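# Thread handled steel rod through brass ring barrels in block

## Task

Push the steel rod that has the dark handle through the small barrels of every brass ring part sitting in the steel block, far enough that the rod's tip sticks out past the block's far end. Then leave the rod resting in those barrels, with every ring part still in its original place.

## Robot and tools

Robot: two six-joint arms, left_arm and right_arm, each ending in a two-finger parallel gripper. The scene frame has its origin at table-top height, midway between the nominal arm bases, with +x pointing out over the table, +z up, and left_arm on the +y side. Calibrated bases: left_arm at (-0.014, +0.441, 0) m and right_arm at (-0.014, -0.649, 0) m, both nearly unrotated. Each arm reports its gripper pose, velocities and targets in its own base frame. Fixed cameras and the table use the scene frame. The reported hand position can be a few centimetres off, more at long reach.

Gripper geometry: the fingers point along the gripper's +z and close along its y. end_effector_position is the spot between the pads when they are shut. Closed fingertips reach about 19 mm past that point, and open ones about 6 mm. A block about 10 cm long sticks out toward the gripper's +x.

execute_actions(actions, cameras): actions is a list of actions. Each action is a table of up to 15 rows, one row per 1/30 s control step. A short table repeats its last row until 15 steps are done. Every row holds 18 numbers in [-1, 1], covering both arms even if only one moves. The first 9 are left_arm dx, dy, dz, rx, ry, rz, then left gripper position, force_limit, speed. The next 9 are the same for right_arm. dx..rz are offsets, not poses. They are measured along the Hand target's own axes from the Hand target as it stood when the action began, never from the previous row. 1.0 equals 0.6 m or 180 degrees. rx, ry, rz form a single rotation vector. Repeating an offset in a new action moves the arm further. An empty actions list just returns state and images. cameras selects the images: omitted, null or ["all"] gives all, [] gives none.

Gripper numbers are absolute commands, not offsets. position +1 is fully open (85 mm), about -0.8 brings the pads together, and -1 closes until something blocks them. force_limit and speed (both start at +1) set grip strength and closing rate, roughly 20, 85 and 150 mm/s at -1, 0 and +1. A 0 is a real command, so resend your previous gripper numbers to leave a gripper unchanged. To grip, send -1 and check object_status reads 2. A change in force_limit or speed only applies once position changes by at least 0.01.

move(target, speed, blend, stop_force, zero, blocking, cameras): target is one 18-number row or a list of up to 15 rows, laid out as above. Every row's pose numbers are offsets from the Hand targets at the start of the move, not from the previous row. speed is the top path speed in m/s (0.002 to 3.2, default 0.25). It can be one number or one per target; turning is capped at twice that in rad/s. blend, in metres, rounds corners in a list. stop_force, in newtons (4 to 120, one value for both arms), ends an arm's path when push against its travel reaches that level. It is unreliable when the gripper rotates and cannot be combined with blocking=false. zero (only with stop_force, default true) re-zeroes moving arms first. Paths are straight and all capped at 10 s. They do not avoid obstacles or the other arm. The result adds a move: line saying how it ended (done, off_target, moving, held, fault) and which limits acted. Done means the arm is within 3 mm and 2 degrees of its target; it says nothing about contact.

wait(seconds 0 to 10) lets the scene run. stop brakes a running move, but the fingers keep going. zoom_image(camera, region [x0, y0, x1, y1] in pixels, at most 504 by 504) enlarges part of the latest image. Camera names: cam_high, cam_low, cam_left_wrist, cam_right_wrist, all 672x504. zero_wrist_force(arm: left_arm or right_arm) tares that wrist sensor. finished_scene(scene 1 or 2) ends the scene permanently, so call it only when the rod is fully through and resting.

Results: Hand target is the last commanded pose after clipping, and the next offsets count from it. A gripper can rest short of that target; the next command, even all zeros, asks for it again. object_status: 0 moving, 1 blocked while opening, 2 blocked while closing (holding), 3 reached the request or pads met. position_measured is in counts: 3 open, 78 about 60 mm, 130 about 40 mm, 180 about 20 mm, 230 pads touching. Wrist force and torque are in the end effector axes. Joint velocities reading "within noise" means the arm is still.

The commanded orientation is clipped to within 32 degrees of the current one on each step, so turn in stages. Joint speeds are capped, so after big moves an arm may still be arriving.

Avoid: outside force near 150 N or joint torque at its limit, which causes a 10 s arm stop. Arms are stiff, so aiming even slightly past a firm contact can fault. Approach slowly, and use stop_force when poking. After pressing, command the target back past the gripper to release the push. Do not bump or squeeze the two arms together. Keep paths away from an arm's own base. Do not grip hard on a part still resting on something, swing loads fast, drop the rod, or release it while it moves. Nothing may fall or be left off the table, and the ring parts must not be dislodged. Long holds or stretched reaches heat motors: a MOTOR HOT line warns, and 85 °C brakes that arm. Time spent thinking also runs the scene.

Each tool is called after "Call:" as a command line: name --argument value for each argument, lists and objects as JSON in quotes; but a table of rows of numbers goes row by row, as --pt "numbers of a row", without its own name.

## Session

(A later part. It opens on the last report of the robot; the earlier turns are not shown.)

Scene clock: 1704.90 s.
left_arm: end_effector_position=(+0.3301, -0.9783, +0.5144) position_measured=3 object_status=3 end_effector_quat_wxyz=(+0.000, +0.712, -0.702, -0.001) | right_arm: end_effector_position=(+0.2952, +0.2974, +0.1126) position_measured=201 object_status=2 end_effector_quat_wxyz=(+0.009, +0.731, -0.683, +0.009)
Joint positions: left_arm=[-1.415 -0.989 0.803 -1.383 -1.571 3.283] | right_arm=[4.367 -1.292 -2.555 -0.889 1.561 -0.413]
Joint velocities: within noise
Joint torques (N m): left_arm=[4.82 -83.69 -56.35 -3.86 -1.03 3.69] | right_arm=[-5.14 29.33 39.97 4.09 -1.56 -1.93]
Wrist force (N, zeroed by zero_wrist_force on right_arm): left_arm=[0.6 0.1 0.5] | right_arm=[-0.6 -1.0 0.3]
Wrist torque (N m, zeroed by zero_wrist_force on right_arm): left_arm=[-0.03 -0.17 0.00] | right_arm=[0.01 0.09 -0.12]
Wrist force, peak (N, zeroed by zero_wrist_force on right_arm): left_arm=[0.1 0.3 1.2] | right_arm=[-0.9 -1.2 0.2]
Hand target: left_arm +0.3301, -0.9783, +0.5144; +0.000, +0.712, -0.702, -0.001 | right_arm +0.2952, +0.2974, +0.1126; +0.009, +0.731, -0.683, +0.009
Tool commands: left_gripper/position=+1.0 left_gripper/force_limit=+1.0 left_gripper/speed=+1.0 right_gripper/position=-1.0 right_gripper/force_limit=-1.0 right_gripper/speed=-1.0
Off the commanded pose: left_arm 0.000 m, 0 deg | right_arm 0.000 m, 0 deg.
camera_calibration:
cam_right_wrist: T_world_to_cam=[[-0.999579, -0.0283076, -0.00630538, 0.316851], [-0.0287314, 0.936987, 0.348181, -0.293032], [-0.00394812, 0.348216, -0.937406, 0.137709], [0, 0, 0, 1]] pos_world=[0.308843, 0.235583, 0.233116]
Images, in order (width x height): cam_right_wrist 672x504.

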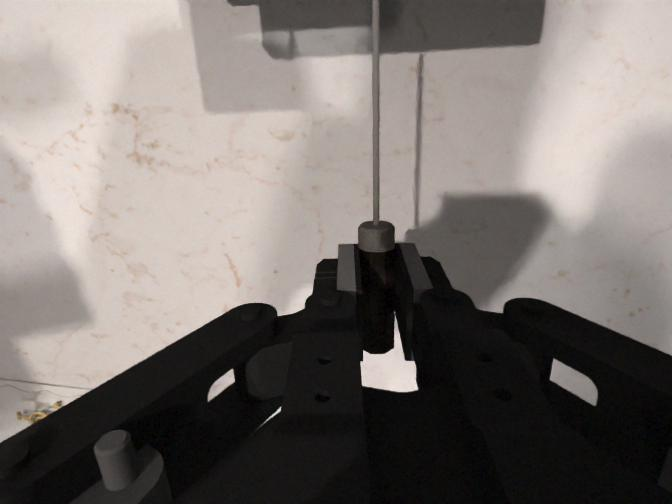

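Call:
move --target '[0,0,0,0,0,0,1,1,1, 0,-0.0007,0,0,0,0,-1,-1,-1]' --speed 0.005 --cameras '["cam_left_wrist"]'

Call:
zoom_image --camera "cam_left_wrist" --region '[355, 110, 385, 160]'

Scene clock: 1717.57 s.
left_arm: end_effector_position=(+0.3301, -0.9783, +0.5144) position_measured=3 object_status=3 end_effector_quat_wxyz=(+0.000, +0.712, -0.702, -0.001) | right_arm: end_effector_position=(+0.2956, +0.2974, +0.1126) position_measured=201 object_status=2 end_effector_quat_wxyz=(+0.009, +0.731, -0.683, +0.009)
Joint positions: left_arm=[-1.415 -0.989 0.803 -1.383 -1.571 3.283] | right_arm=[4.366 -1.293 -2.554 -0.889 1.561 -0.414]
Joint velocities: within noise
Joint torques (N m): left_arm=[3.47 -85.65 -55.43 -4.15 -1.17 3.62] | right_arm=[-6.96 -5.99 47.85 9.33 -2.01 -2.09]
Wrist force (N, zeroed by zero_wrist_force on right_arm): left_arm=[0.0 0.5 0.6] | right_arm=[-0.3 -0.5 0.0]
Wrist torque (N m, zeroed by zero_wrist_force on right_arm): left_arm=[0.04 -0.08 0.00] | right_arm=[0.01 0.08 -0.04]
Wrist force, peak (N, zeroed by zero_wrist_force on right_arm): left_arm=[0.0 0.7 1.2] | right_arm=[-0.4 -1.5 0.0]
Hand target: left_arm +0.3301, -0.9783, +0.5144; +0.000, +0.712, -0.702, -0.001 | right_arm +0.2956, +0.2974, +0.1126; +0.009, +0.731, -0.683, +0.009
Off the commanded pose: left_arm 0.000 m, 0 deg | right_arm 0.000 m, 0 deg.
move: done
camera_calibration:
cam_left_wrist: T_world_to_cam=[[-0.999224, -0.0346378, -0.0187445, 0.316739], [-0.0391417, 0.926137, 0.375151, 0.738101], [0.00436555, 0.375593, -0.926774, 0.970069], [0, 0, 0, 1]] pos_world=[0.341148, -1.03696, 0.628073]
Images, in order (width x height): cam_left_wrist 672x504.

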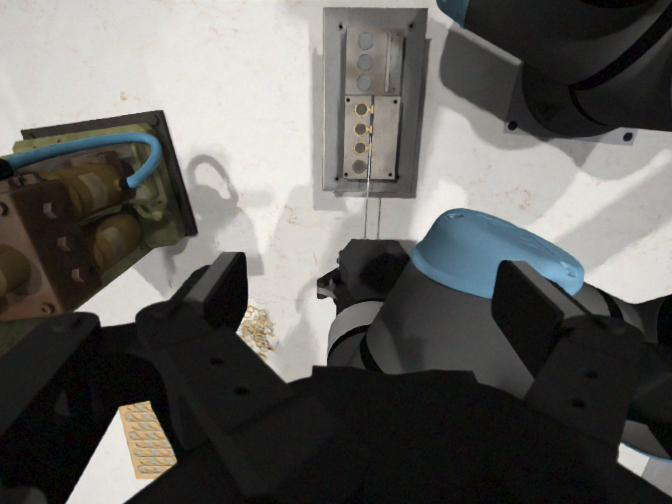

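Scaled by 10.080.

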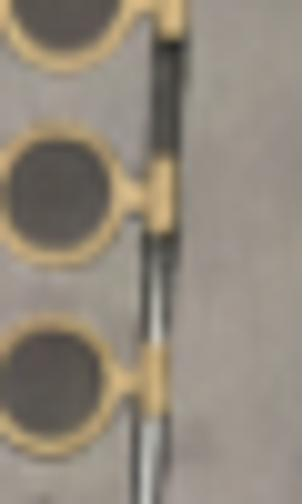

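Call:
move --target '[0,0,0,0,0,0,1,1,1, 0.01,-0.0003,0.0002,0,0,0,-1,-1,-1]' --speed 0.006 --stop_force 4 --zero false --cameras '["cam_left_wrist"]'

Call:
zoom_image --camera "cam_left_wrist" --region '[355, 110, 385, 160]'

Scene clock: 1731.07 s.
left_arm: end_effector_position=(+0.3301, -0.9783, +0.5144) position_measured=3 object_status=3 end_effector_quat_wxyz=(+0.000, +0.712, -0.702, -0.001) | right_arm: end_effector_position=(+0.2962, +0.2915, +0.1127) position_measured=201 object_status=2 end_effector_quat_wxyz=(+0.009, +0.731, -0.683, +0.009)
Joint positions: left_arm=[-1.415 -0.989 0.803 -1.383 -1.571 3.283] | right_arm=[4.359 -1.283 -2.56 -0.893 1.56 -0.421]
Joint velocities: within noise
Joint torques (N m): left_arm=[1.75 -84.65 -54.38 -4.35 -1.04 3.58] | right_arm=[-7.66 30.09 35.28 1.69 -2.18 -2.33]
Wrist force (N, zeroed by zero_wrist_force on right_arm): left_arm=[-0.1 0.3 0.6] | right_arm=[-0.1 -0.7 0.1]
Wrist torque (N m, zeroed by zero_wrist_force on right_arm): left_arm=[0.01 -0.04 0.00] | right_arm=[-0.03 0.07 -0.02]
Wrist force, peak (N, zeroed by zero_wrist_force on right_arm): left_arm=[0.4 0.6 1.5] | right_arm=[-0.6 -1.0 0.2]
Hand target: left_arm +0.3301, -0.9783, +0.5144; +0.000, +0.712, -0.702, -0.001 | right_arm +0.2962, +0.2915, +0.1127; +0.009, +0.731, -0.683, +0.009
Off the commanded pose: left_arm 0.000 m, 0 deg | right_arm 0.000 m, 0 deg.
move: done
camera_calibration:
cam_left_wrist: T_world_to_cam=[[-0.999224, -0.0346378, -0.0187445, 0.316739], [-0.0391417, 0.926137, 0.375151, 0.738101], [0.00436555, 0.375593, -0.926774, 0.970069], [0, 0, 0, 1]] pos_world=[0.341148, -1.03696, 0.628073]
Images, in order (width x height): cam_left_wrist 672x504.

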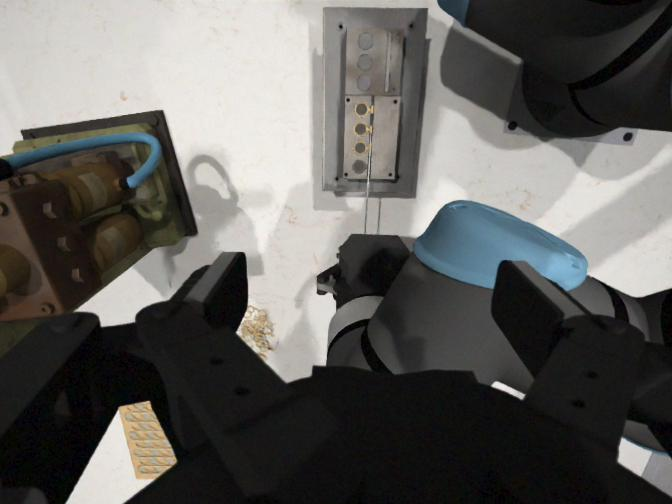

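Scaled by 10.080.

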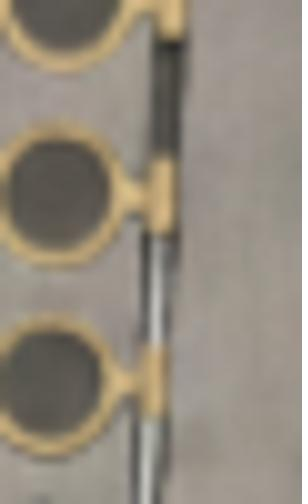

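Call:
move --target '[0,0,0,0,0,0,1,1,1, 0.01333,-0.0003,0.0003,0,0,0,-1,-1,-1]' --speed 0.008 --stop_force 4 --zero false --cameras '["cam_left_wrist"]'

Call:
zoom_image --camera "cam_left_wrist" --region '[355, 100, 385, 150]'

Scene clock: 1739.70 s.
left_arm: end_effector_position=(+0.3301, -0.9783, +0.5144) position_measured=3 object_status=3 end_effector_quat_wxyz=(+0.000, +0.712, -0.702, -0.001) | right_arm: end_effector_position=(+0.2969, +0.2835, +0.1127) position_measured=201 object_status=2 end_effector_quat_wxyz=(+0.009, +0.731, -0.683, +0.009)
Joint positions: left_arm=[-1.415 -0.989 0.803 -1.383 -1.571 3.283] | right_arm=[4.35 -1.27 -2.567 -0.898 1.56 -0.43]
Joint velocities: within noise
Joint torques (N m): left_arm=[0.12 -84.97 -53.47 -4.68 -0.93 3.49] | right_arm=[-8.07 28.23 34.89 1.72 -2.13 -2.33]
Wrist force (N, zeroed by zero_wrist_force on right_arm): left_arm=[0.1 0.3 0.6] | right_arm=[-0.2 -0.4 0.2]
Wrist torque (N m, zeroed by zero_wrist_force on right_arm): left_arm=[0.02 -0.09 0.01] | right_arm=[0.01 0.09 -0.02]
Wrist force, peak (N, zeroed by zero_wrist_force on right_arm): left_arm=[0.0 0.4 1.2] | right_arm=[-0.3 -0.9 0.3]
Hand target: left_arm +0.3301, -0.9783, +0.5144; +0.000, +0.712, -0.702, -0.001 | right_arm +0.2969, +0.2835, +0.1127; +0.009, +0.731, -0.683, +0.009
Off the commanded pose: left_arm 0.000 m, 0 deg | right_arm 0.000 m, 0 deg.
move: done
camera_calibration:
cam_left_wrist: T_world_to_cam=[[-0.999224, -0.0346378, -0.0187445, 0.316739], [-0.0391417, 0.926137, 0.375151, 0.738101], [0.00436555, 0.375593, -0.926774, 0.970069], [0, 0, 0, 1]] pos_world=[0.341148, -1.03696, 0.628073]
Images, in order (width x height): cam_left_wrist 672x504.

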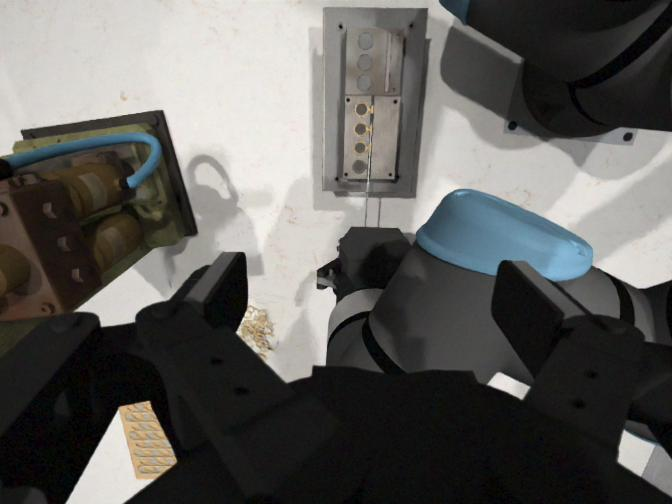

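Scaled by 10.080.

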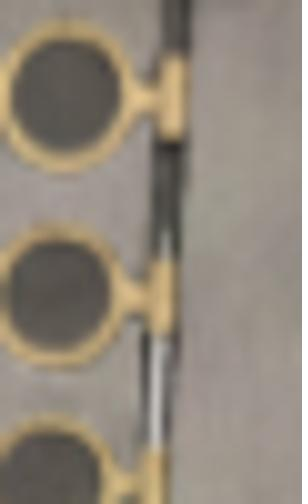

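Call:
move --target '[0,0,0,0,0,0,1,1,1, 0.01667,-0.0005,0.0004,0,0,0,-1,-1,-1]' --speed 0.008 --stop_force 4 --zero false --cameras '["cam_left_wrist"]'

Call:
zoom_image --camera "cam_left_wrist" --region '[355, 90, 385, 140]'

Scene clock: 1747.80 s.
left_arm: end_effector_position=(+0.3301, -0.9783, +0.5144) position_measured=3 object_status=3 end_effector_quat_wxyz=(+0.000, +0.712, -0.702, -0.001) | right_arm: end_effector_position=(+0.2979, +0.2735, +0.1127) position_measured=201 object_status=2 end_effector_quat_wxyz=(+0.009, +0.731, -0.683, +0.009)
Joint positions: left_arm=[-1.415 -0.989 0.803 -1.383 -1.571 3.283] | right_arm=[4.338 -1.255 -2.577 -0.905 1.56 -0.442]
Joint velocities: within noise
Joint torques (N m): left_arm=[-0.38 -85.43 -52.08 -4.96 -1.09 3.49] | right_arm=[-8.19 27.78 36.03 1.52 -2.08 -2.12]
Wrist force (N, zeroed by zero_wrist_force on right_arm): left_arm=[0.3 0.4 0.6] | right_arm=[-0.3 -0.2 0.4]
Wrist torque (N m, zeroed by zero_wrist_force on right_arm): left_arm=[0.04 -0.11 0.00] | right_arm=[-0.03 0.06 0.02]
Wrist force, peak (N, zeroed by zero_wrist_force on right_arm): left_arm=[0.3 0.4 1.2] | right_arm=[-0.5 -0.7 0.5]
Hand target: left_arm +0.3301, -0.9783, +0.5144; +0.000, +0.712, -0.702, -0.001 | right_arm +0.2979, +0.2735, +0.1127; +0.009, +0.731, -0.683, +0.009
Off the commanded pose: left_arm 0.000 m, 0 deg | right_arm 0.000 m, 0 deg.
move: done
camera_calibration:
cam_left_wrist: T_world_to_cam=[[-0.999224, -0.0346378, -0.0187445, 0.316739], [-0.0391417, 0.926137, 0.375151, 0.738101], [0.00436555, 0.375593, -0.926774, 0.970069], [0, 0, 0, 1]] pos_world=[0.341148, -1.03696, 0.628073]
Images, in order (width x height): cam_left_wrist 672x504.

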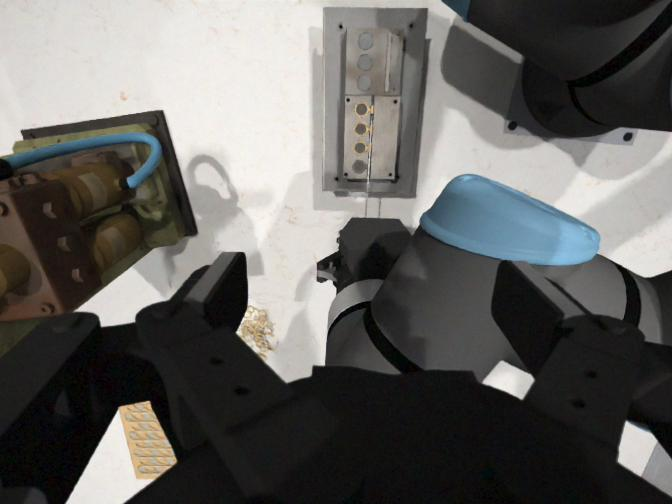

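Scaled by 10.080.

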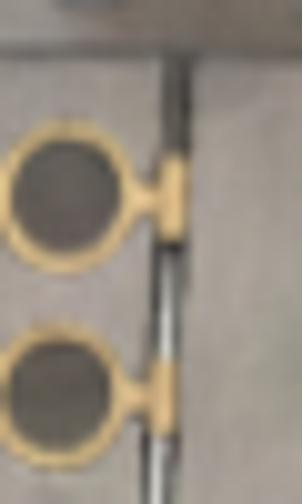

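Call:
move --target '[0,0,0,0,0,0,1,1,1, 0.01,-0.0003,0.0002,0,0,0,-1,-1,-1]' --speed 0.006 --stop_force 4 --zero false --cameras '["cam_left_wrist"]'

Call:
zoom_image --camera "cam_left_wrist" --region '[355, 90, 385, 140]'

Scene clock: 1757.17 s.
left_arm: end_effector_position=(+0.3301, -0.9783, +0.5144) position_measured=3 object_status=3 end_effector_quat_wxyz=(+0.000, +0.712, -0.702, -0.001) | right_arm: end_effector_position=(+0.2985, +0.2676, +0.1127) position_measured=201 object_status=2 end_effector_quat_wxyz=(+0.009, +0.731, -0.683, +0.009)
Joint positions: left_arm=[-1.415 -0.989 0.803 -1.383 -1.571 3.283] | right_arm=[4.331 -1.245 -2.582 -0.909 1.56 -0.45]
Joint velocities: within noise
Joint torques (N m): left_arm=[-3.16 -85.89 -51.64 -5.23 -1.05 3.5] | right_arm=[-7.55 27.01 35.75 1.66 -2.19 -2.48]
Wrist force (N, zeroed by zero_wrist_force on right_arm): left_arm=[0.4 0.4 0.5] | right_arm=[-0.5 0.0 0.2]
Wrist torque (N m, zeroed by zero_wrist_force on right_arm): left_arm=[0.04 -0.13 0.00] | right_arm=[-0.02 0.08 0.05]
Wrist force, peak (N, zeroed by zero_wrist_force on right_arm): left_arm=[0.9 0.3 1.0] | right_arm=[-0.5 0.1 0.7]
Hand target: left_arm +0.3301, -0.9783, +0.5144; +0.000, +0.712, -0.702, -0.001 | right_arm +0.2985, +0.2676, +0.1127; +0.009, +0.731, -0.683, +0.009
Off the commanded pose: left_arm 0.000 m, 0 deg | right_arm 0.000 m, 0 deg.
move: done
camera_calibration:
cam_left_wrist: T_world_to_cam=[[-0.999224, -0.0346378, -0.0187445, 0.316739], [-0.0391417, 0.926137, 0.375151, 0.738101], [0.00436555, 0.375593, -0.926774, 0.970069], [0, 0, 0, 1]] pos_world=[0.341148, -1.03696, 0.628073]
Images, in order (width x height): cam_left_wrist 672x504.

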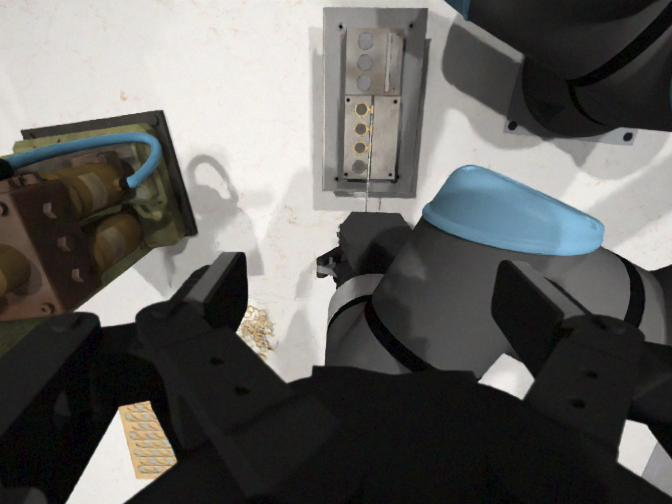

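Scaled by 10.080.

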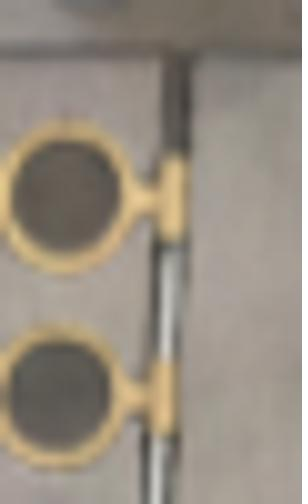

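Call:
move --target '[0,0,0,0,0,0,1,1,1, 0.01333,0.0001,0.0002,0,0,0,-1,-1,-1]' --speed 0.006 --stop_force 4 --zero false --cameras '["cam_left_wrist"]'

Call:
zoom_image --camera "cam_left_wrist" --region '[355, 80, 385, 130]'

Scene clock: 1765.97 s.
left_arm: end_effector_position=(+0.3301, -0.9783, +0.5144) position_measured=3 object_status=3 end_effector_quat_wxyz=(+0.000, +0.712, -0.702, -0.001) | right_arm: end_effector_position=(+0.2989, +0.2596, +0.1128) position_measured=201 object_status=2 end_effector_quat_wxyz=(+0.009, +0.731, -0.683, +0.009)
Joint positions: left_arm=[-1.415 -0.989 0.803 -1.383 -1.571 3.283] | right_arm=[4.321 -1.231 -2.589 -0.915 1.56 -0.459]
Joint velocities: within noise
Joint torques (N m): left_arm=[-3.5 -84.86 -50.4 -5.56 -1.03 3.32] | right_arm=[-8.08 27.62 36.02 1.63 -2.23 -2.4]
Wrist force (N, zeroed by zero_wrist_force on right_arm): left_arm=[-0.2 0.4 0.7] | right_arm=[-0.5 -0.1 0.2]
Wrist torque (N m, zeroed by zero_wrist_force on right_arm): left_arm=[0.04 -0.03 0.00] | right_arm=[-0.03 0.08 0.03]
Wrist force, peak (N, zeroed by zero_wrist_force on right_arm): left_arm=[0.6 0.4 1.2] | right_arm=[-0.8 0.2 0.6]
Hand target: left_arm +0.3301, -0.9783, +0.5144; +0.000, +0.712, -0.702, -0.001 | right_arm +0.2989, +0.2596, +0.1128; +0.009, +0.731, -0.683, +0.009
Off the commanded pose: left_arm 0.000 m, 0 deg | right_arm 0.000 m, 0 deg.
move: done
camera_calibration:
cam_left_wrist: T_world_to_cam=[[-0.999224, -0.0346378, -0.0187445, 0.316739], [-0.0391417, 0.926137, 0.375151, 0.738101], [0.00436555, 0.375593, -0.926774, 0.970069], [0, 0, 0, 1]] pos_world=[0.341148, -1.03696, 0.628073]
Images, in order (width x height): cam_left_wrist 672x504.

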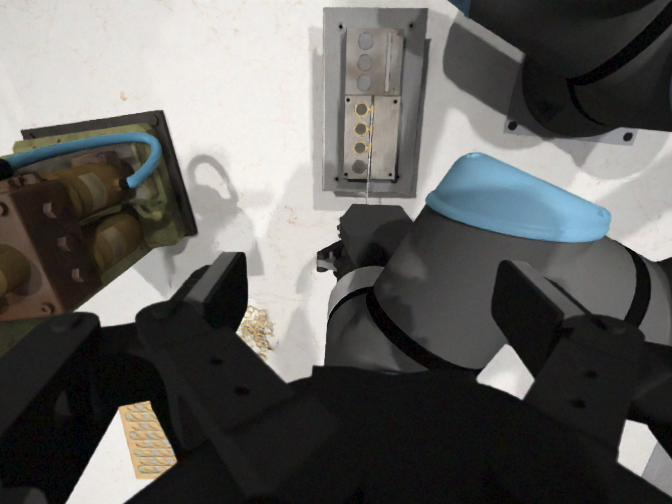

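Scaled by 10.080.

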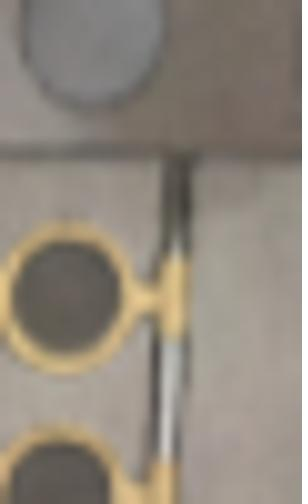

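Call:
zoom_image --camera "cam_left_wrist" --region '[310, 0, 440, 210]'

Call:
zoom_image --camera "cam_left_wrist" --region '[335, 20, 415, 120]'

Call:
execute_actions --actions '[]' --cameras '["cam_high", "cam_low", "cam_right_wrist"]'

Scaled by 2.400.

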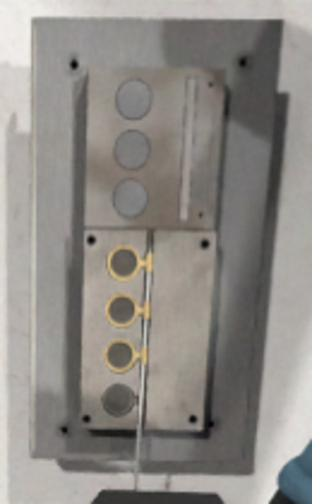

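Scaled by 5.040.

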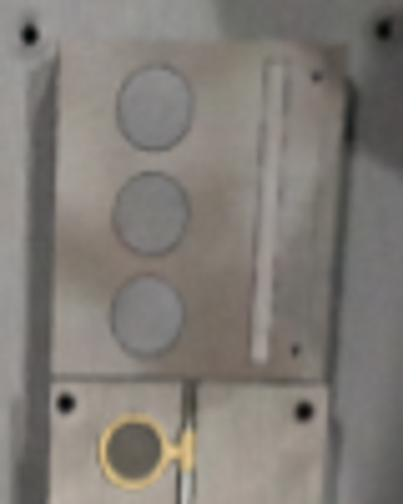

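Scene clock: 1776.67 s.
left_arm: end_effector_position=(+0.3301, -0.9783, +0.5144) position_measured=3 object_status=3 end_effector_quat_wxyz=(+0.000, +0.712, -0.702, -0.001) | right_arm: end_effector_position=(+0.2989, +0.2596, +0.1128) position_measured=201 object_status=2 end_effector_quat_wxyz=(+0.009, +0.731, -0.683, +0.009)
Joint positions: left_arm=[-1.415 -0.989 0.803 -1.383 -1.571 3.283] | right_arm=[4.321 -1.231 -2.589 -0.915 1.56 -0.459]
Joint velocities: within noise
Joint torques (N m): left_arm=[-4.8 -86.93 -50.02 -5.76 -1.08 3.24] | right_arm=[-6.83 25.57 40.9 4.37 -1.73 -2.23]
Wrist force (N, zeroed by zero_wrist_force on right_arm): left_arm=[0.6 0.2 0.2] | right_arm=[-0.3 -0.3 0.5]
Wrist torque (N m, zeroed by zero_wrist_force on right_arm): left_arm=[0.01 -0.17 0.00] | right_arm=[-0.07 0.06 0.03]
Wrist force, peak (N, zeroed by zero_wrist_force on right_arm): left_arm=[0.5 0.9 1.2] | right_arm=[-0.6 -0.5 0.5]
Hand target: left_arm +0.3301, -0.9783, +0.5144; +0.000, +0.712, -0.702, -0.001 | right_arm +0.2989, +0.2596, +0.1128; +0.009, +0.731, -0.683, +0.009
Tool commands: left_gripper/position=+1.0 left_gripper/force_limit=+1.0 left_gripper/speed=+1.0 right_gripper/position=-1.0 right_gripper/force_limit=-1.0 right_gripper/speed=-1.0
Off the commanded pose: left_arm 0.000 m, 0 deg | right_arm 0.000 m, 0 deg.
camera_calibration:
cam_right_wrist: T_world_to_cam=[[-0.999579, -0.0283076, -0.00630538, 0.319581], [-0.0287314, 0.936987, 0.348181, -0.257574], [-0.00394812, 0.348216, -0.937406, 0.151074], [0, 0, 0, 1]] pos_world=[0.312643, 0.197783, 0.233316]
Images, in order (width x height): cam_high 672x504, cam_low 672x504, cam_right_wrist 672x504.

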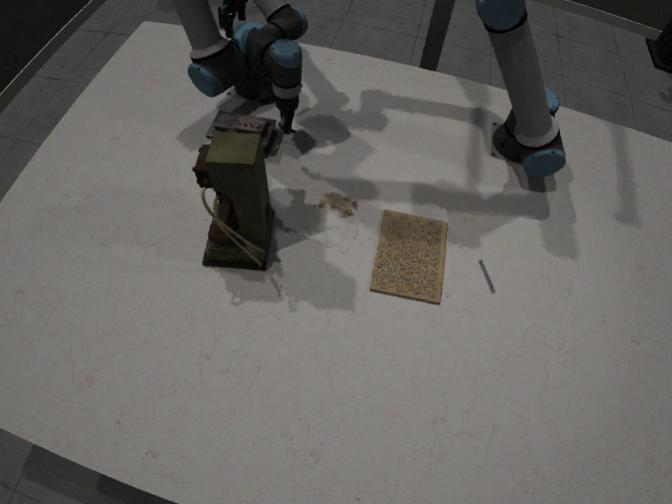

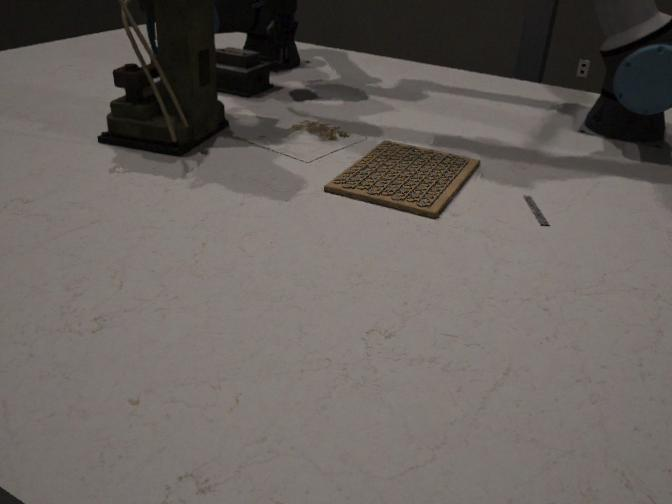

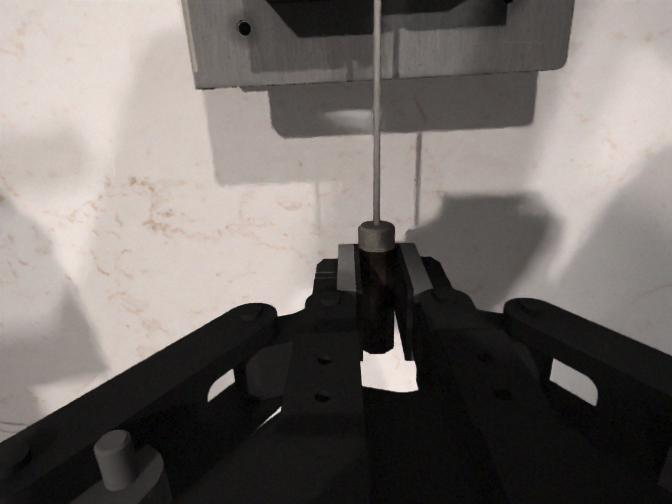

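Call:
zoom_image --camera "cam_low" --region '[190, 20, 320, 120]'

Call:
zoom_image --camera "cam_high" --region '[190, 80, 310, 170]'

Scaled by 3.877.

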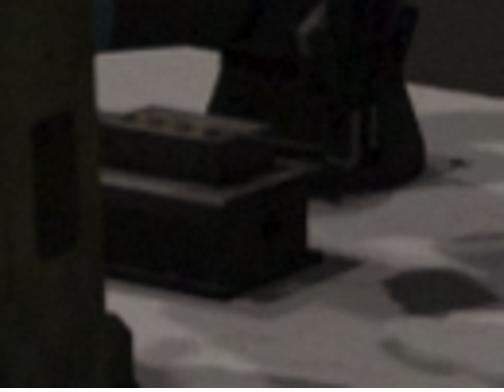

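Scaled by 4.200.

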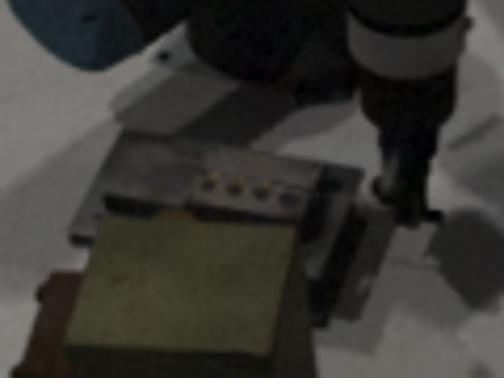

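Call:
zoom_image --camera "cam_high" --region '[205, 108, 275, 143]'

Call:
zoom_image --camera "cam_low" --region '[210, 40, 280, 75]'

Call:
zoom_image --camera "cam_high" --region '[225, 112, 255, 132]'

Scaled by 7.200.

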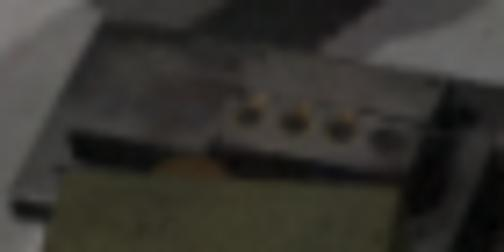

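Scaled by 7.200.

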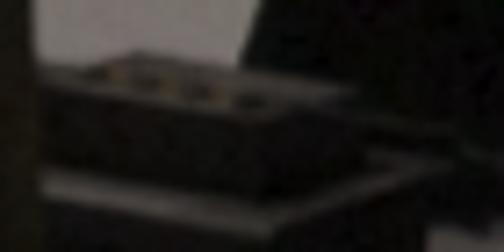

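Scaled by 16.800.

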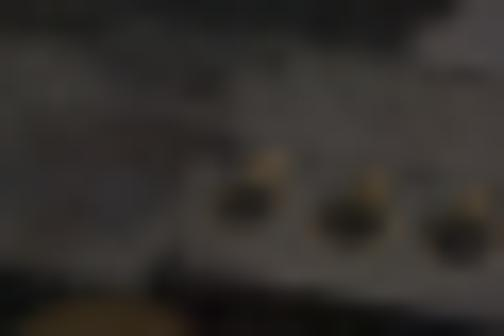

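Call:
move --target '[0,0,0,0,0,0,1,1,1, 0.01333,0,0.0002,0,0,0,-1,-1,-1]' --speed 0.006 --stop_force 4 --zero false --cameras '["cam_left_wrist"]'

Call:
zoom_image --camera "cam_left_wrist" --region '[355, 80, 385, 130]'

Scene clock: 1900.07 s.
left_arm: end_effector_position=(+0.3301, -0.9783, +0.5144) position_measured=3 object_status=3 end_effector_quat_wxyz=(+0.000, +0.712, -0.702, -0.001) | right_arm: end_effector_position=(+0.2995, +0.2516, +0.1129) position_measured=201 object_status=2 end_effector_quat_wxyz=(+0.009, +0.731, -0.683, +0.009)
Joint positions: left_arm=[-1.415 -0.989 0.803 -1.383 -1.571 3.283] | right_arm=[4.311 -1.218 -2.596 -0.921 1.559 -0.469]
Joint velocities: within noise
Joint torques (N m): left_arm=[-6.14 -87.39 -49.15 -5.97 -1.03 3.35] | right_arm=[-8.14 24.76 35.9 1.42 -2.42 -2.17]
Wrist force (N, zeroed by zero_wrist_force on right_arm): left_arm=[0.2 0.4 0.7] | right_arm=[-1.0 0.1 0.4]
Wrist torque (N m, zeroed by zero_wrist_force on right_arm): left_arm=[0.04 -0.10 0.00] | right_arm=[-0.01 0.11 0.04]
Wrist force, peak (N, zeroed by zero_wrist_force on right_arm): left_arm=[0.1 0.7 1.3] | right_arm=[-1.4 -0.2 0.3]
Hand target: left_arm +0.3301, -0.9783, +0.5144; +0.000, +0.712, -0.702, -0.001 | right_arm +0.2995, +0.2516, +0.1129; +0.009, +0.731, -0.683, +0.009
Off the commanded pose: left_arm 0.000 m, 0 deg | right_arm 0.000 m, 0 deg.
move: done
camera_calibration:
cam_left_wrist: T_world_to_cam=[[-0.999224, -0.0346378, -0.0187445, 0.316739], [-0.0391417, 0.926137, 0.375151, 0.738101], [0.00436555, 0.375593, -0.926774, 0.970069], [0, 0, 0, 1]] pos_world=[0.341148, -1.03696, 0.628073]
Images, in order (width x height): cam_left_wrist 672x504.

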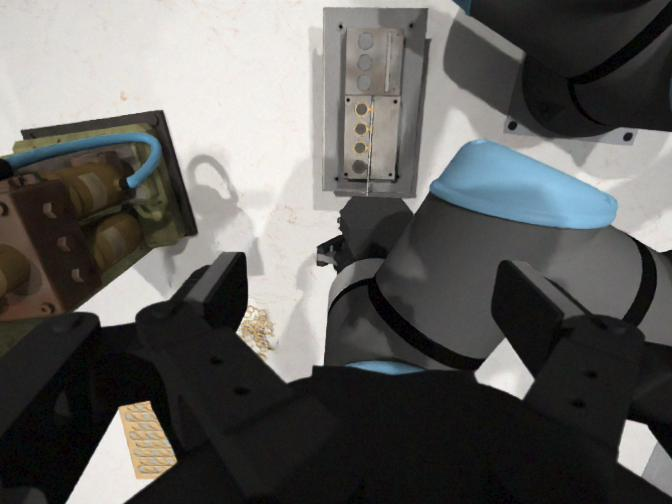

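Scaled by 10.080.

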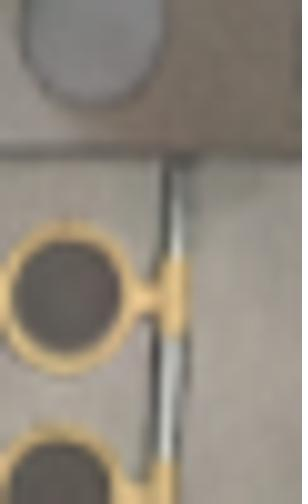

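Call:
move --target '[0,0,0,0,0,0,1,1,1, 0.01333,0,0.0001,0,0,0,-1,-1,-1]' --speed 0.005 --stop_force 4 --zero false --cameras '["cam_left_wrist"]'

Call:
zoom_image --camera "cam_left_wrist" --region '[355, 80, 385, 130]'

Scene clock: 1908.27 s.
left_arm: end_effector_position=(+0.3301, -0.9783, +0.5144) position_measured=3 object_status=3 end_effector_quat_wxyz=(+0.000, +0.712, -0.702, -0.001) | right_arm: end_effector_position=(+0.3000, +0.2436, +0.1131) position_measured=201 object_status=2 end_effector_quat_wxyz=(+0.009, +0.731, -0.683, +0.009)
Joint positions: left_arm=[-1.415 -0.989 0.803 -1.383 -1.571 3.283] | right_arm=[4.301 -1.205 -2.603 -0.928 1.559 -0.479]
Joint velocities: within noise
Joint torques (N m): left_arm=[-5.97 -87.71 -48.14 -6.18 -1.16 3.22] | right_arm=[-9.21 25.15 36.7 1.43 -2.2 -2.3]
Wrist force (N, zeroed by zero_wrist_force on right_arm): left_arm=[0.2 0.3 0.8] | right_arm=[-1.4 -0.3 0.0]
Wrist torque (N m, zeroed by zero_wrist_force on right_arm): left_arm=[0.02 -0.10 0.01] | right_arm=[-0.07 0.15 0.06]
Wrist force, peak (N, zeroed by zero_wrist_force on right_arm): left_arm=[0.1 1.1 1.1] | right_arm=[-1.5 -0.1 0.2]
Hand target: left_arm +0.3301, -0.9783, +0.5144; +0.000, +0.712, -0.702, -0.001 | right_arm +0.3000, +0.2436, +0.1131; +0.009, +0.731, -0.683, +0.009
Off the commanded pose: left_arm 0.000 m, 0 deg | right_arm 0.000 m, 0 deg.
move: done
camera_calibration:
cam_left_wrist: T_world_to_cam=[[-0.999224, -0.0346378, -0.0187445, 0.316739], [-0.0391417, 0.926137, 0.375151, 0.738101], [0.00436555, 0.375593, -0.926774, 0.970069], [0, 0, 0, 1]] pos_world=[0.341148, -1.03696, 0.628073]
Images, in order (width x height): cam_left_wrist 672x504.

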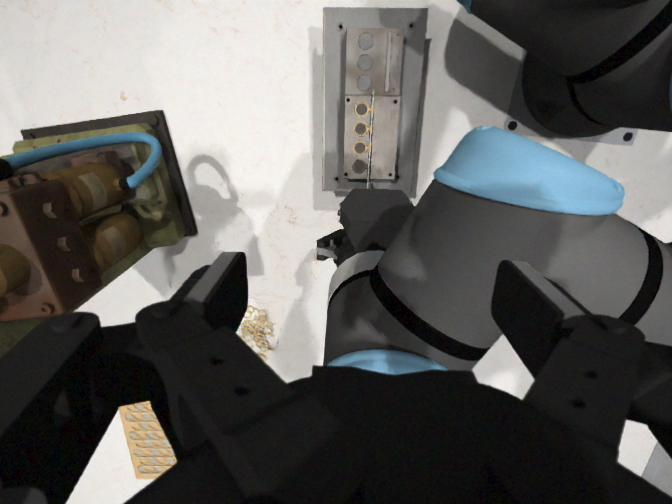

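Scaled by 10.080.

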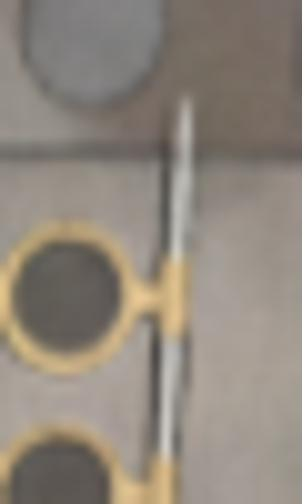

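Call:
move --target '[0,0,0,0,0,0,1,1,1, 0,0,-0.0005,0,0,0,-1,-1,-1]' --speed 0.005 --cameras '[]'

Scene clock: 1919.90 s.
left_arm: end_effector_position=(+0.3301, -0.9783, +0.5144) position_measured=3 object_status=3 end_effector_quat_wxyz=(+0.000, +0.712, -0.702, -0.001) | right_arm: end_effector_position=(+0.3000, +0.2436, +0.1134) position_measured=201 object_status=2 end_effector_quat_wxyz=(+0.009, +0.731, -0.683, +0.009)
Joint positions: left_arm=[-1.415 -0.989 0.803 -1.383 -1.571 3.283] | right_arm=[4.301 -1.204 -2.603 -0.929 1.559 -0.479]
Joint velocities: within noise
Joint torques (N m): left_arm=[-5.49 -88.01 -47.15 -5.98 -1.18 3.26] | right_arm=[-4.24 25.35 48.82 0.89 -1.57 -1.59]
Wrist force (N, zeroed by zero_wrist_force on right_arm): left_arm=[0.4 0.3 0.9] | right_arm=[-0.9 -0.1 0.4]
Wrist torque (N m, zeroed by zero_wrist_force on right_arm): left_arm=[0.02 -0.13 0.00] | right_arm=[-0.05 0.12 0.09]
Wrist force, peak (N, zeroed by zero_wrist_force on right_arm): left_arm=[0.0 0.4 1.4] | right_arm=[-1.7 -0.1 0.3]
Hand target: left_arm +0.3301, -0.9783, +0.5144; +0.000, +0.712, -0.702, -0.001 | right_arm +0.3000, +0.2436, +0.1134; +0.009, +0.731, -0.683, +0.009
Off the commanded pose: left_arm 0.000 m, 0 deg | right_arm 0.000 m, 0 deg.
move: done
No camera images: "cameras" was empty.

Call:
move --target '[0,0,0,0,0,0,1,1,1, 0.01333,0.00033,-0.0001,0,0,0,-1,-1,-1]' --speed 0.006 --stop_force 4 --zero false --cameras '["cam_left_wrist"]'

Call:
zoom_image --camera "cam_left_wrist" --region '[340, 70, 400, 190]'

Scene clock: 1932.13 s.
left_arm: end_effector_position=(+0.3301, -0.9783, +0.5144) position_measured=3 object_status=3 end_effector_quat_wxyz=(+0.000, +0.712, -0.702, -0.001) | right_arm: end_effector_position=(+0.3004, +0.2356, +0.1136) position_measured=201 object_status=2 end_effector_quat_wxyz=(+0.009, +0.731, -0.683, +0.009)
Joint positions: left_arm=[-1.415 -0.989 0.803 -1.383 -1.571 3.283] | right_arm=[4.29 -1.19 -2.609 -0.936 1.559 -0.49]
Joint velocities: within noise
Joint torques (N m): left_arm=[-5.21 -88.47 -46.57 -6.06 -1.1 3.17] | right_arm=[-7.86 24.78 36.46 1.46 -2.15 -2.3]
Wrist force (N, zeroed by zero_wrist_force on right_arm): left_arm=[0.1 0.2 0.8] | right_arm=[-1.2 -0.6 0.1]
Wrist torque (N m, zeroed by zero_wrist_force on right_arm): left_arm=[0.01 -0.09 0.00] | right_arm=[-0.03 0.16 0.05]
Wrist force, peak (N, zeroed by zero_wrist_force on right_arm): left_arm=[0.1 0.5 1.3] | right_arm=[-1.3 -0.9 0.3]
Hand target: left_arm +0.3301, -0.9783, +0.5144; +0.000, +0.712, -0.702, -0.001 | right_arm +0.3004, +0.2356, +0.1136; +0.009, +0.731, -0.683, +0.009
Off the commanded pose: left_arm 0.000 m, 0 deg | right_arm 0.000 m, 0 deg.
move: done
camera_calibration:
cam_left_wrist: T_world_to_cam=[[-0.999224, -0.0346378, -0.0187445, 0.316739], [-0.0391417, 0.926137, 0.375151, 0.738101], [0.00436555, 0.375593, -0.926774, 0.970069], [0, 0, 0, 1]] pos_world=[0.341148, -1.03696, 0.628073]
Images, in order (width x height): cam_left_wrist 672x504.

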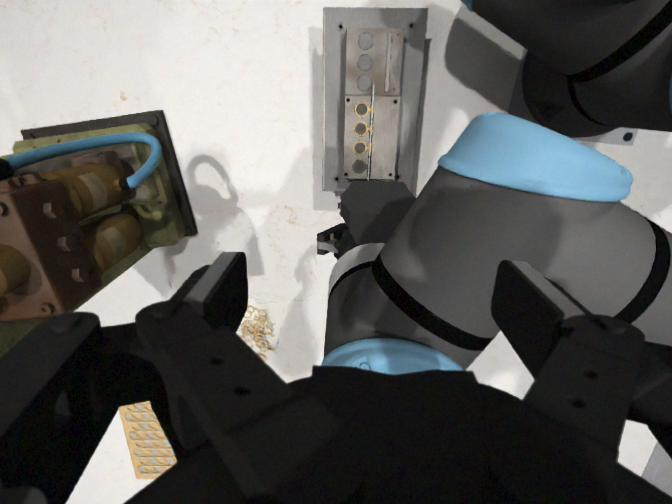

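Scaled by 4.200.

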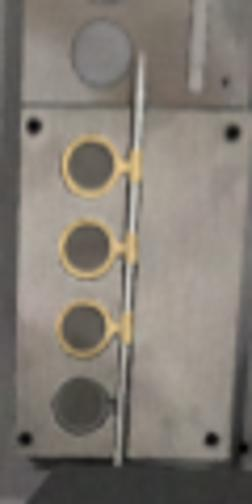

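Call:
move --target '[0,0,0,0,0,0,1,1,1, 0,0,-0.00083,0,0,0,-1,-1,-1]' --speed 0.005 --cameras '["cam_right_wrist"]'

Scene clock: 1947.30 s.
left_arm: end_effector_position=(+0.3301, -0.9783, +0.5144) position_measured=3 object_status=3 end_effector_quat_wxyz=(+0.000, +0.712, -0.702, -0.001) | right_arm: end_effector_position=(+0.3004, +0.2356, +0.1141) position_measured=201 object_status=2 end_effector_quat_wxyz=(+0.009, +0.731, -0.683, +0.009)
Joint positions: left_arm=[-1.415 -0.989 0.803 -1.383 -1.571 3.283] | right_arm=[4.29 -1.189 -2.608 -0.938 1.559 -0.49]
Joint velocities: within noise
Joint torques (N m): left_arm=[-6.39 -88.72 -45.31 -6.11 -1.04 3.23] | right_arm=[-2.16 24.34 49.32 0.98 -1.23 -1.35]
Wrist force (N, zeroed by zero_wrist_force on right_arm): left_arm=[0.3 0.5 1.4] | right_arm=[-1.2 -0.4 0.4]
Wrist torque (N m, zeroed by zero_wrist_force on right_arm): left_arm=[0.06 -0.13 0.00] | right_arm=[0.01 0.18 0.06]
Wrist force, peak (N, zeroed by zero_wrist_force on right_arm): left_arm=[0.3 0.5 1.4] | right_arm=[-1.4 -0.8 0.3]
Hand target: left_arm +0.3301, -0.9783, +0.5144; +0.000, +0.712, -0.702, -0.001 | right_arm +0.3004, +0.2357, +0.1141; +0.009, +0.731, -0.683, +0.009
Off the commanded pose: left_arm 0.000 m, 0 deg | right_arm 0.000 m, 0 deg.
move: done
camera_calibration:
cam_right_wrist: T_world_to_cam=[[-0.999579, -0.0283076, -0.00630538, 0.320312], [-0.0287314, 0.936987, 0.348181, -0.235592], [-0.00394812, 0.348216, -0.937406, 0.160621], [0, 0, 0, 1]] pos_world=[0.314043, 0.173883, 0.234616]
Images, in order (width x height): cam_right_wrist 672x504.

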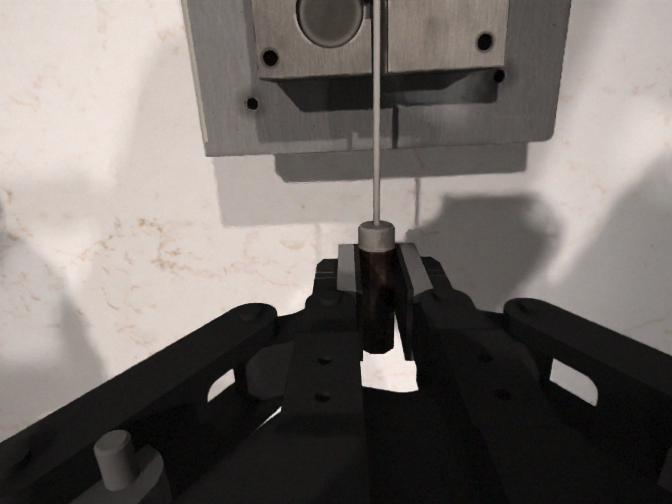

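Call:
zoom_image --camera "cam_right_wrist" --region '[340, 0, 420, 110]'

Scaled by 4.582.

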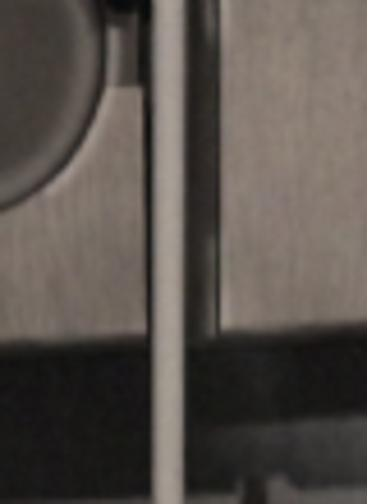

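Call:
execute_actions --actions '[]' --cameras '["cam_left_wrist", "cam_right_wrist"]'

Call:
zoom_image --camera "cam_left_wrist" --region '[359, 80, 383, 120]'

Call:
zoom_image --camera "cam_left_wrist" --region '[357, 115, 381, 155]'

Call:
zoom_image --camera "cam_left_wrist" --region '[355, 145, 379, 185]'

Scene clock: 1968.40 s.
left_arm: end_effector_position=(+0.3301, -0.9783, +0.5144) position_measured=3 object_status=3 end_effector_quat_wxyz=(+0.000, +0.712, -0.702, -0.001) | right_arm: end_effector_position=(+0.3004, +0.2357, +0.1141) position_measured=201 object_status=2 end_effector_quat_wxyz=(+0.009, +0.731, -0.683, +0.009)
Joint positions: left_arm=[-1.415 -0.989 0.803 -1.383 -1.571 3.283] | right_arm=[4.291 -1.189 -2.608 -0.938 1.559 -0.49]
Joint velocities: within noise
Joint torques (N m): left_arm=[-4.58 -89.18 -44.96 -5.86 -0.88 3.1] | right_arm=[7.58 23.27 43.61 4.37 -0.57 1.24]
Wrist force (N, zeroed by zero_wrist_force on right_arm): left_arm=[0.5 0.4 0.2] | right_arm=[-1.0 -0.7 0.3]
Wrist torque (N m, zeroed by zero_wrist_force on right_arm): left_arm=[0.03 -0.15 0.00] | right_arm=[-0.04 0.16 0.05]
Wrist force, peak (N, zeroed by zero_wrist_force on right_arm): left_arm=[-0.1 0.6 1.2] | right_arm=[-1.3 -0.7 0.3]
Hand target: left_arm +0.3301, -0.9783, +0.5144; +0.000, +0.712, -0.702, -0.001 | right_arm +0.3004, +0.2357, +0.1141; +0.009, +0.731, -0.683, +0.009
Tool commands: left_gripper/position=+1.0 left_gripper/force_limit=+1.0 left_gripper/speed=+1.0 right_gripper/position=-1.0 right_gripper/force_limit=-1.0 right_gripper/speed=-1.0
Off the commanded pose: left_arm 0.000 m, 0 deg | right_arm 0.000 m, 0 deg.
camera_calibration:
cam_left_wrist: T_world_to_cam=[[-0.999224, -0.0346378, -0.0187445, 0.316739], [-0.0391417, 0.926137, 0.375151, 0.738101], [0.00436555, 0.375593, -0.926774, 0.970069], [0, 0, 0, 1]] pos_world=[0.341148, -1.03696, 0.628073]
cam_right_wrist: T_world_to_cam=[[-0.999579, -0.0283076, -0.00630538, 0.320312], [-0.0287314, 0.936987, 0.348181, -0.235592], [-0.00394812, 0.348216, -0.937406, 0.160621], [0, 0, 0, 1]] pos_world=[0.314043, 0.173883, 0.234616]
Images, in order (width x height): cam_left_wrist 672x504, cam_right_wrist 672x504.

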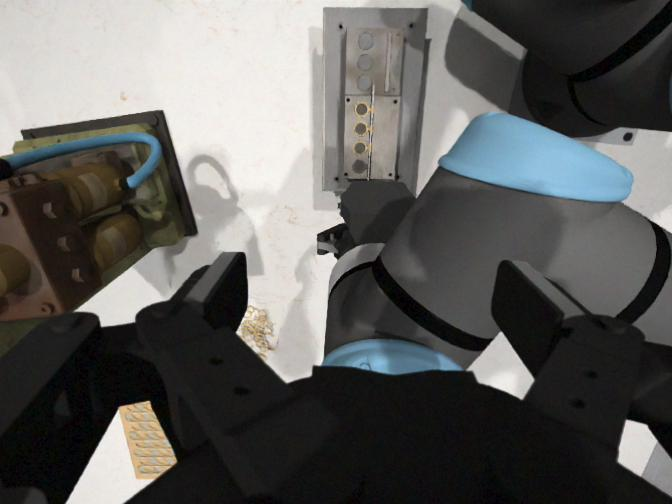

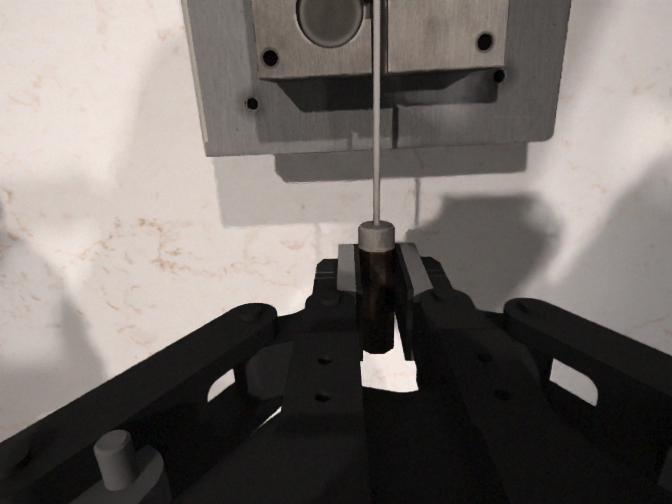

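Scaled by 12.600.

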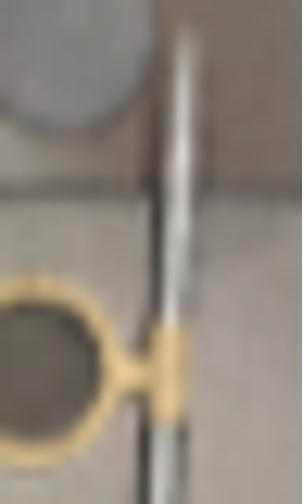

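Scaled by 12.600.

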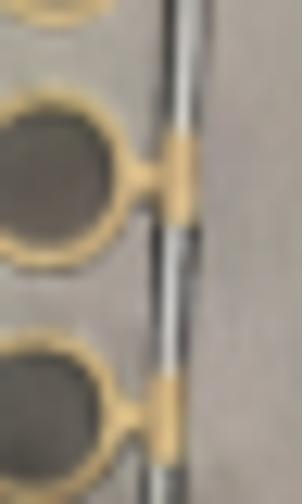

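Scaled by 12.600.

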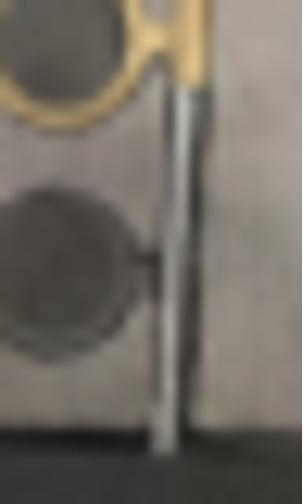

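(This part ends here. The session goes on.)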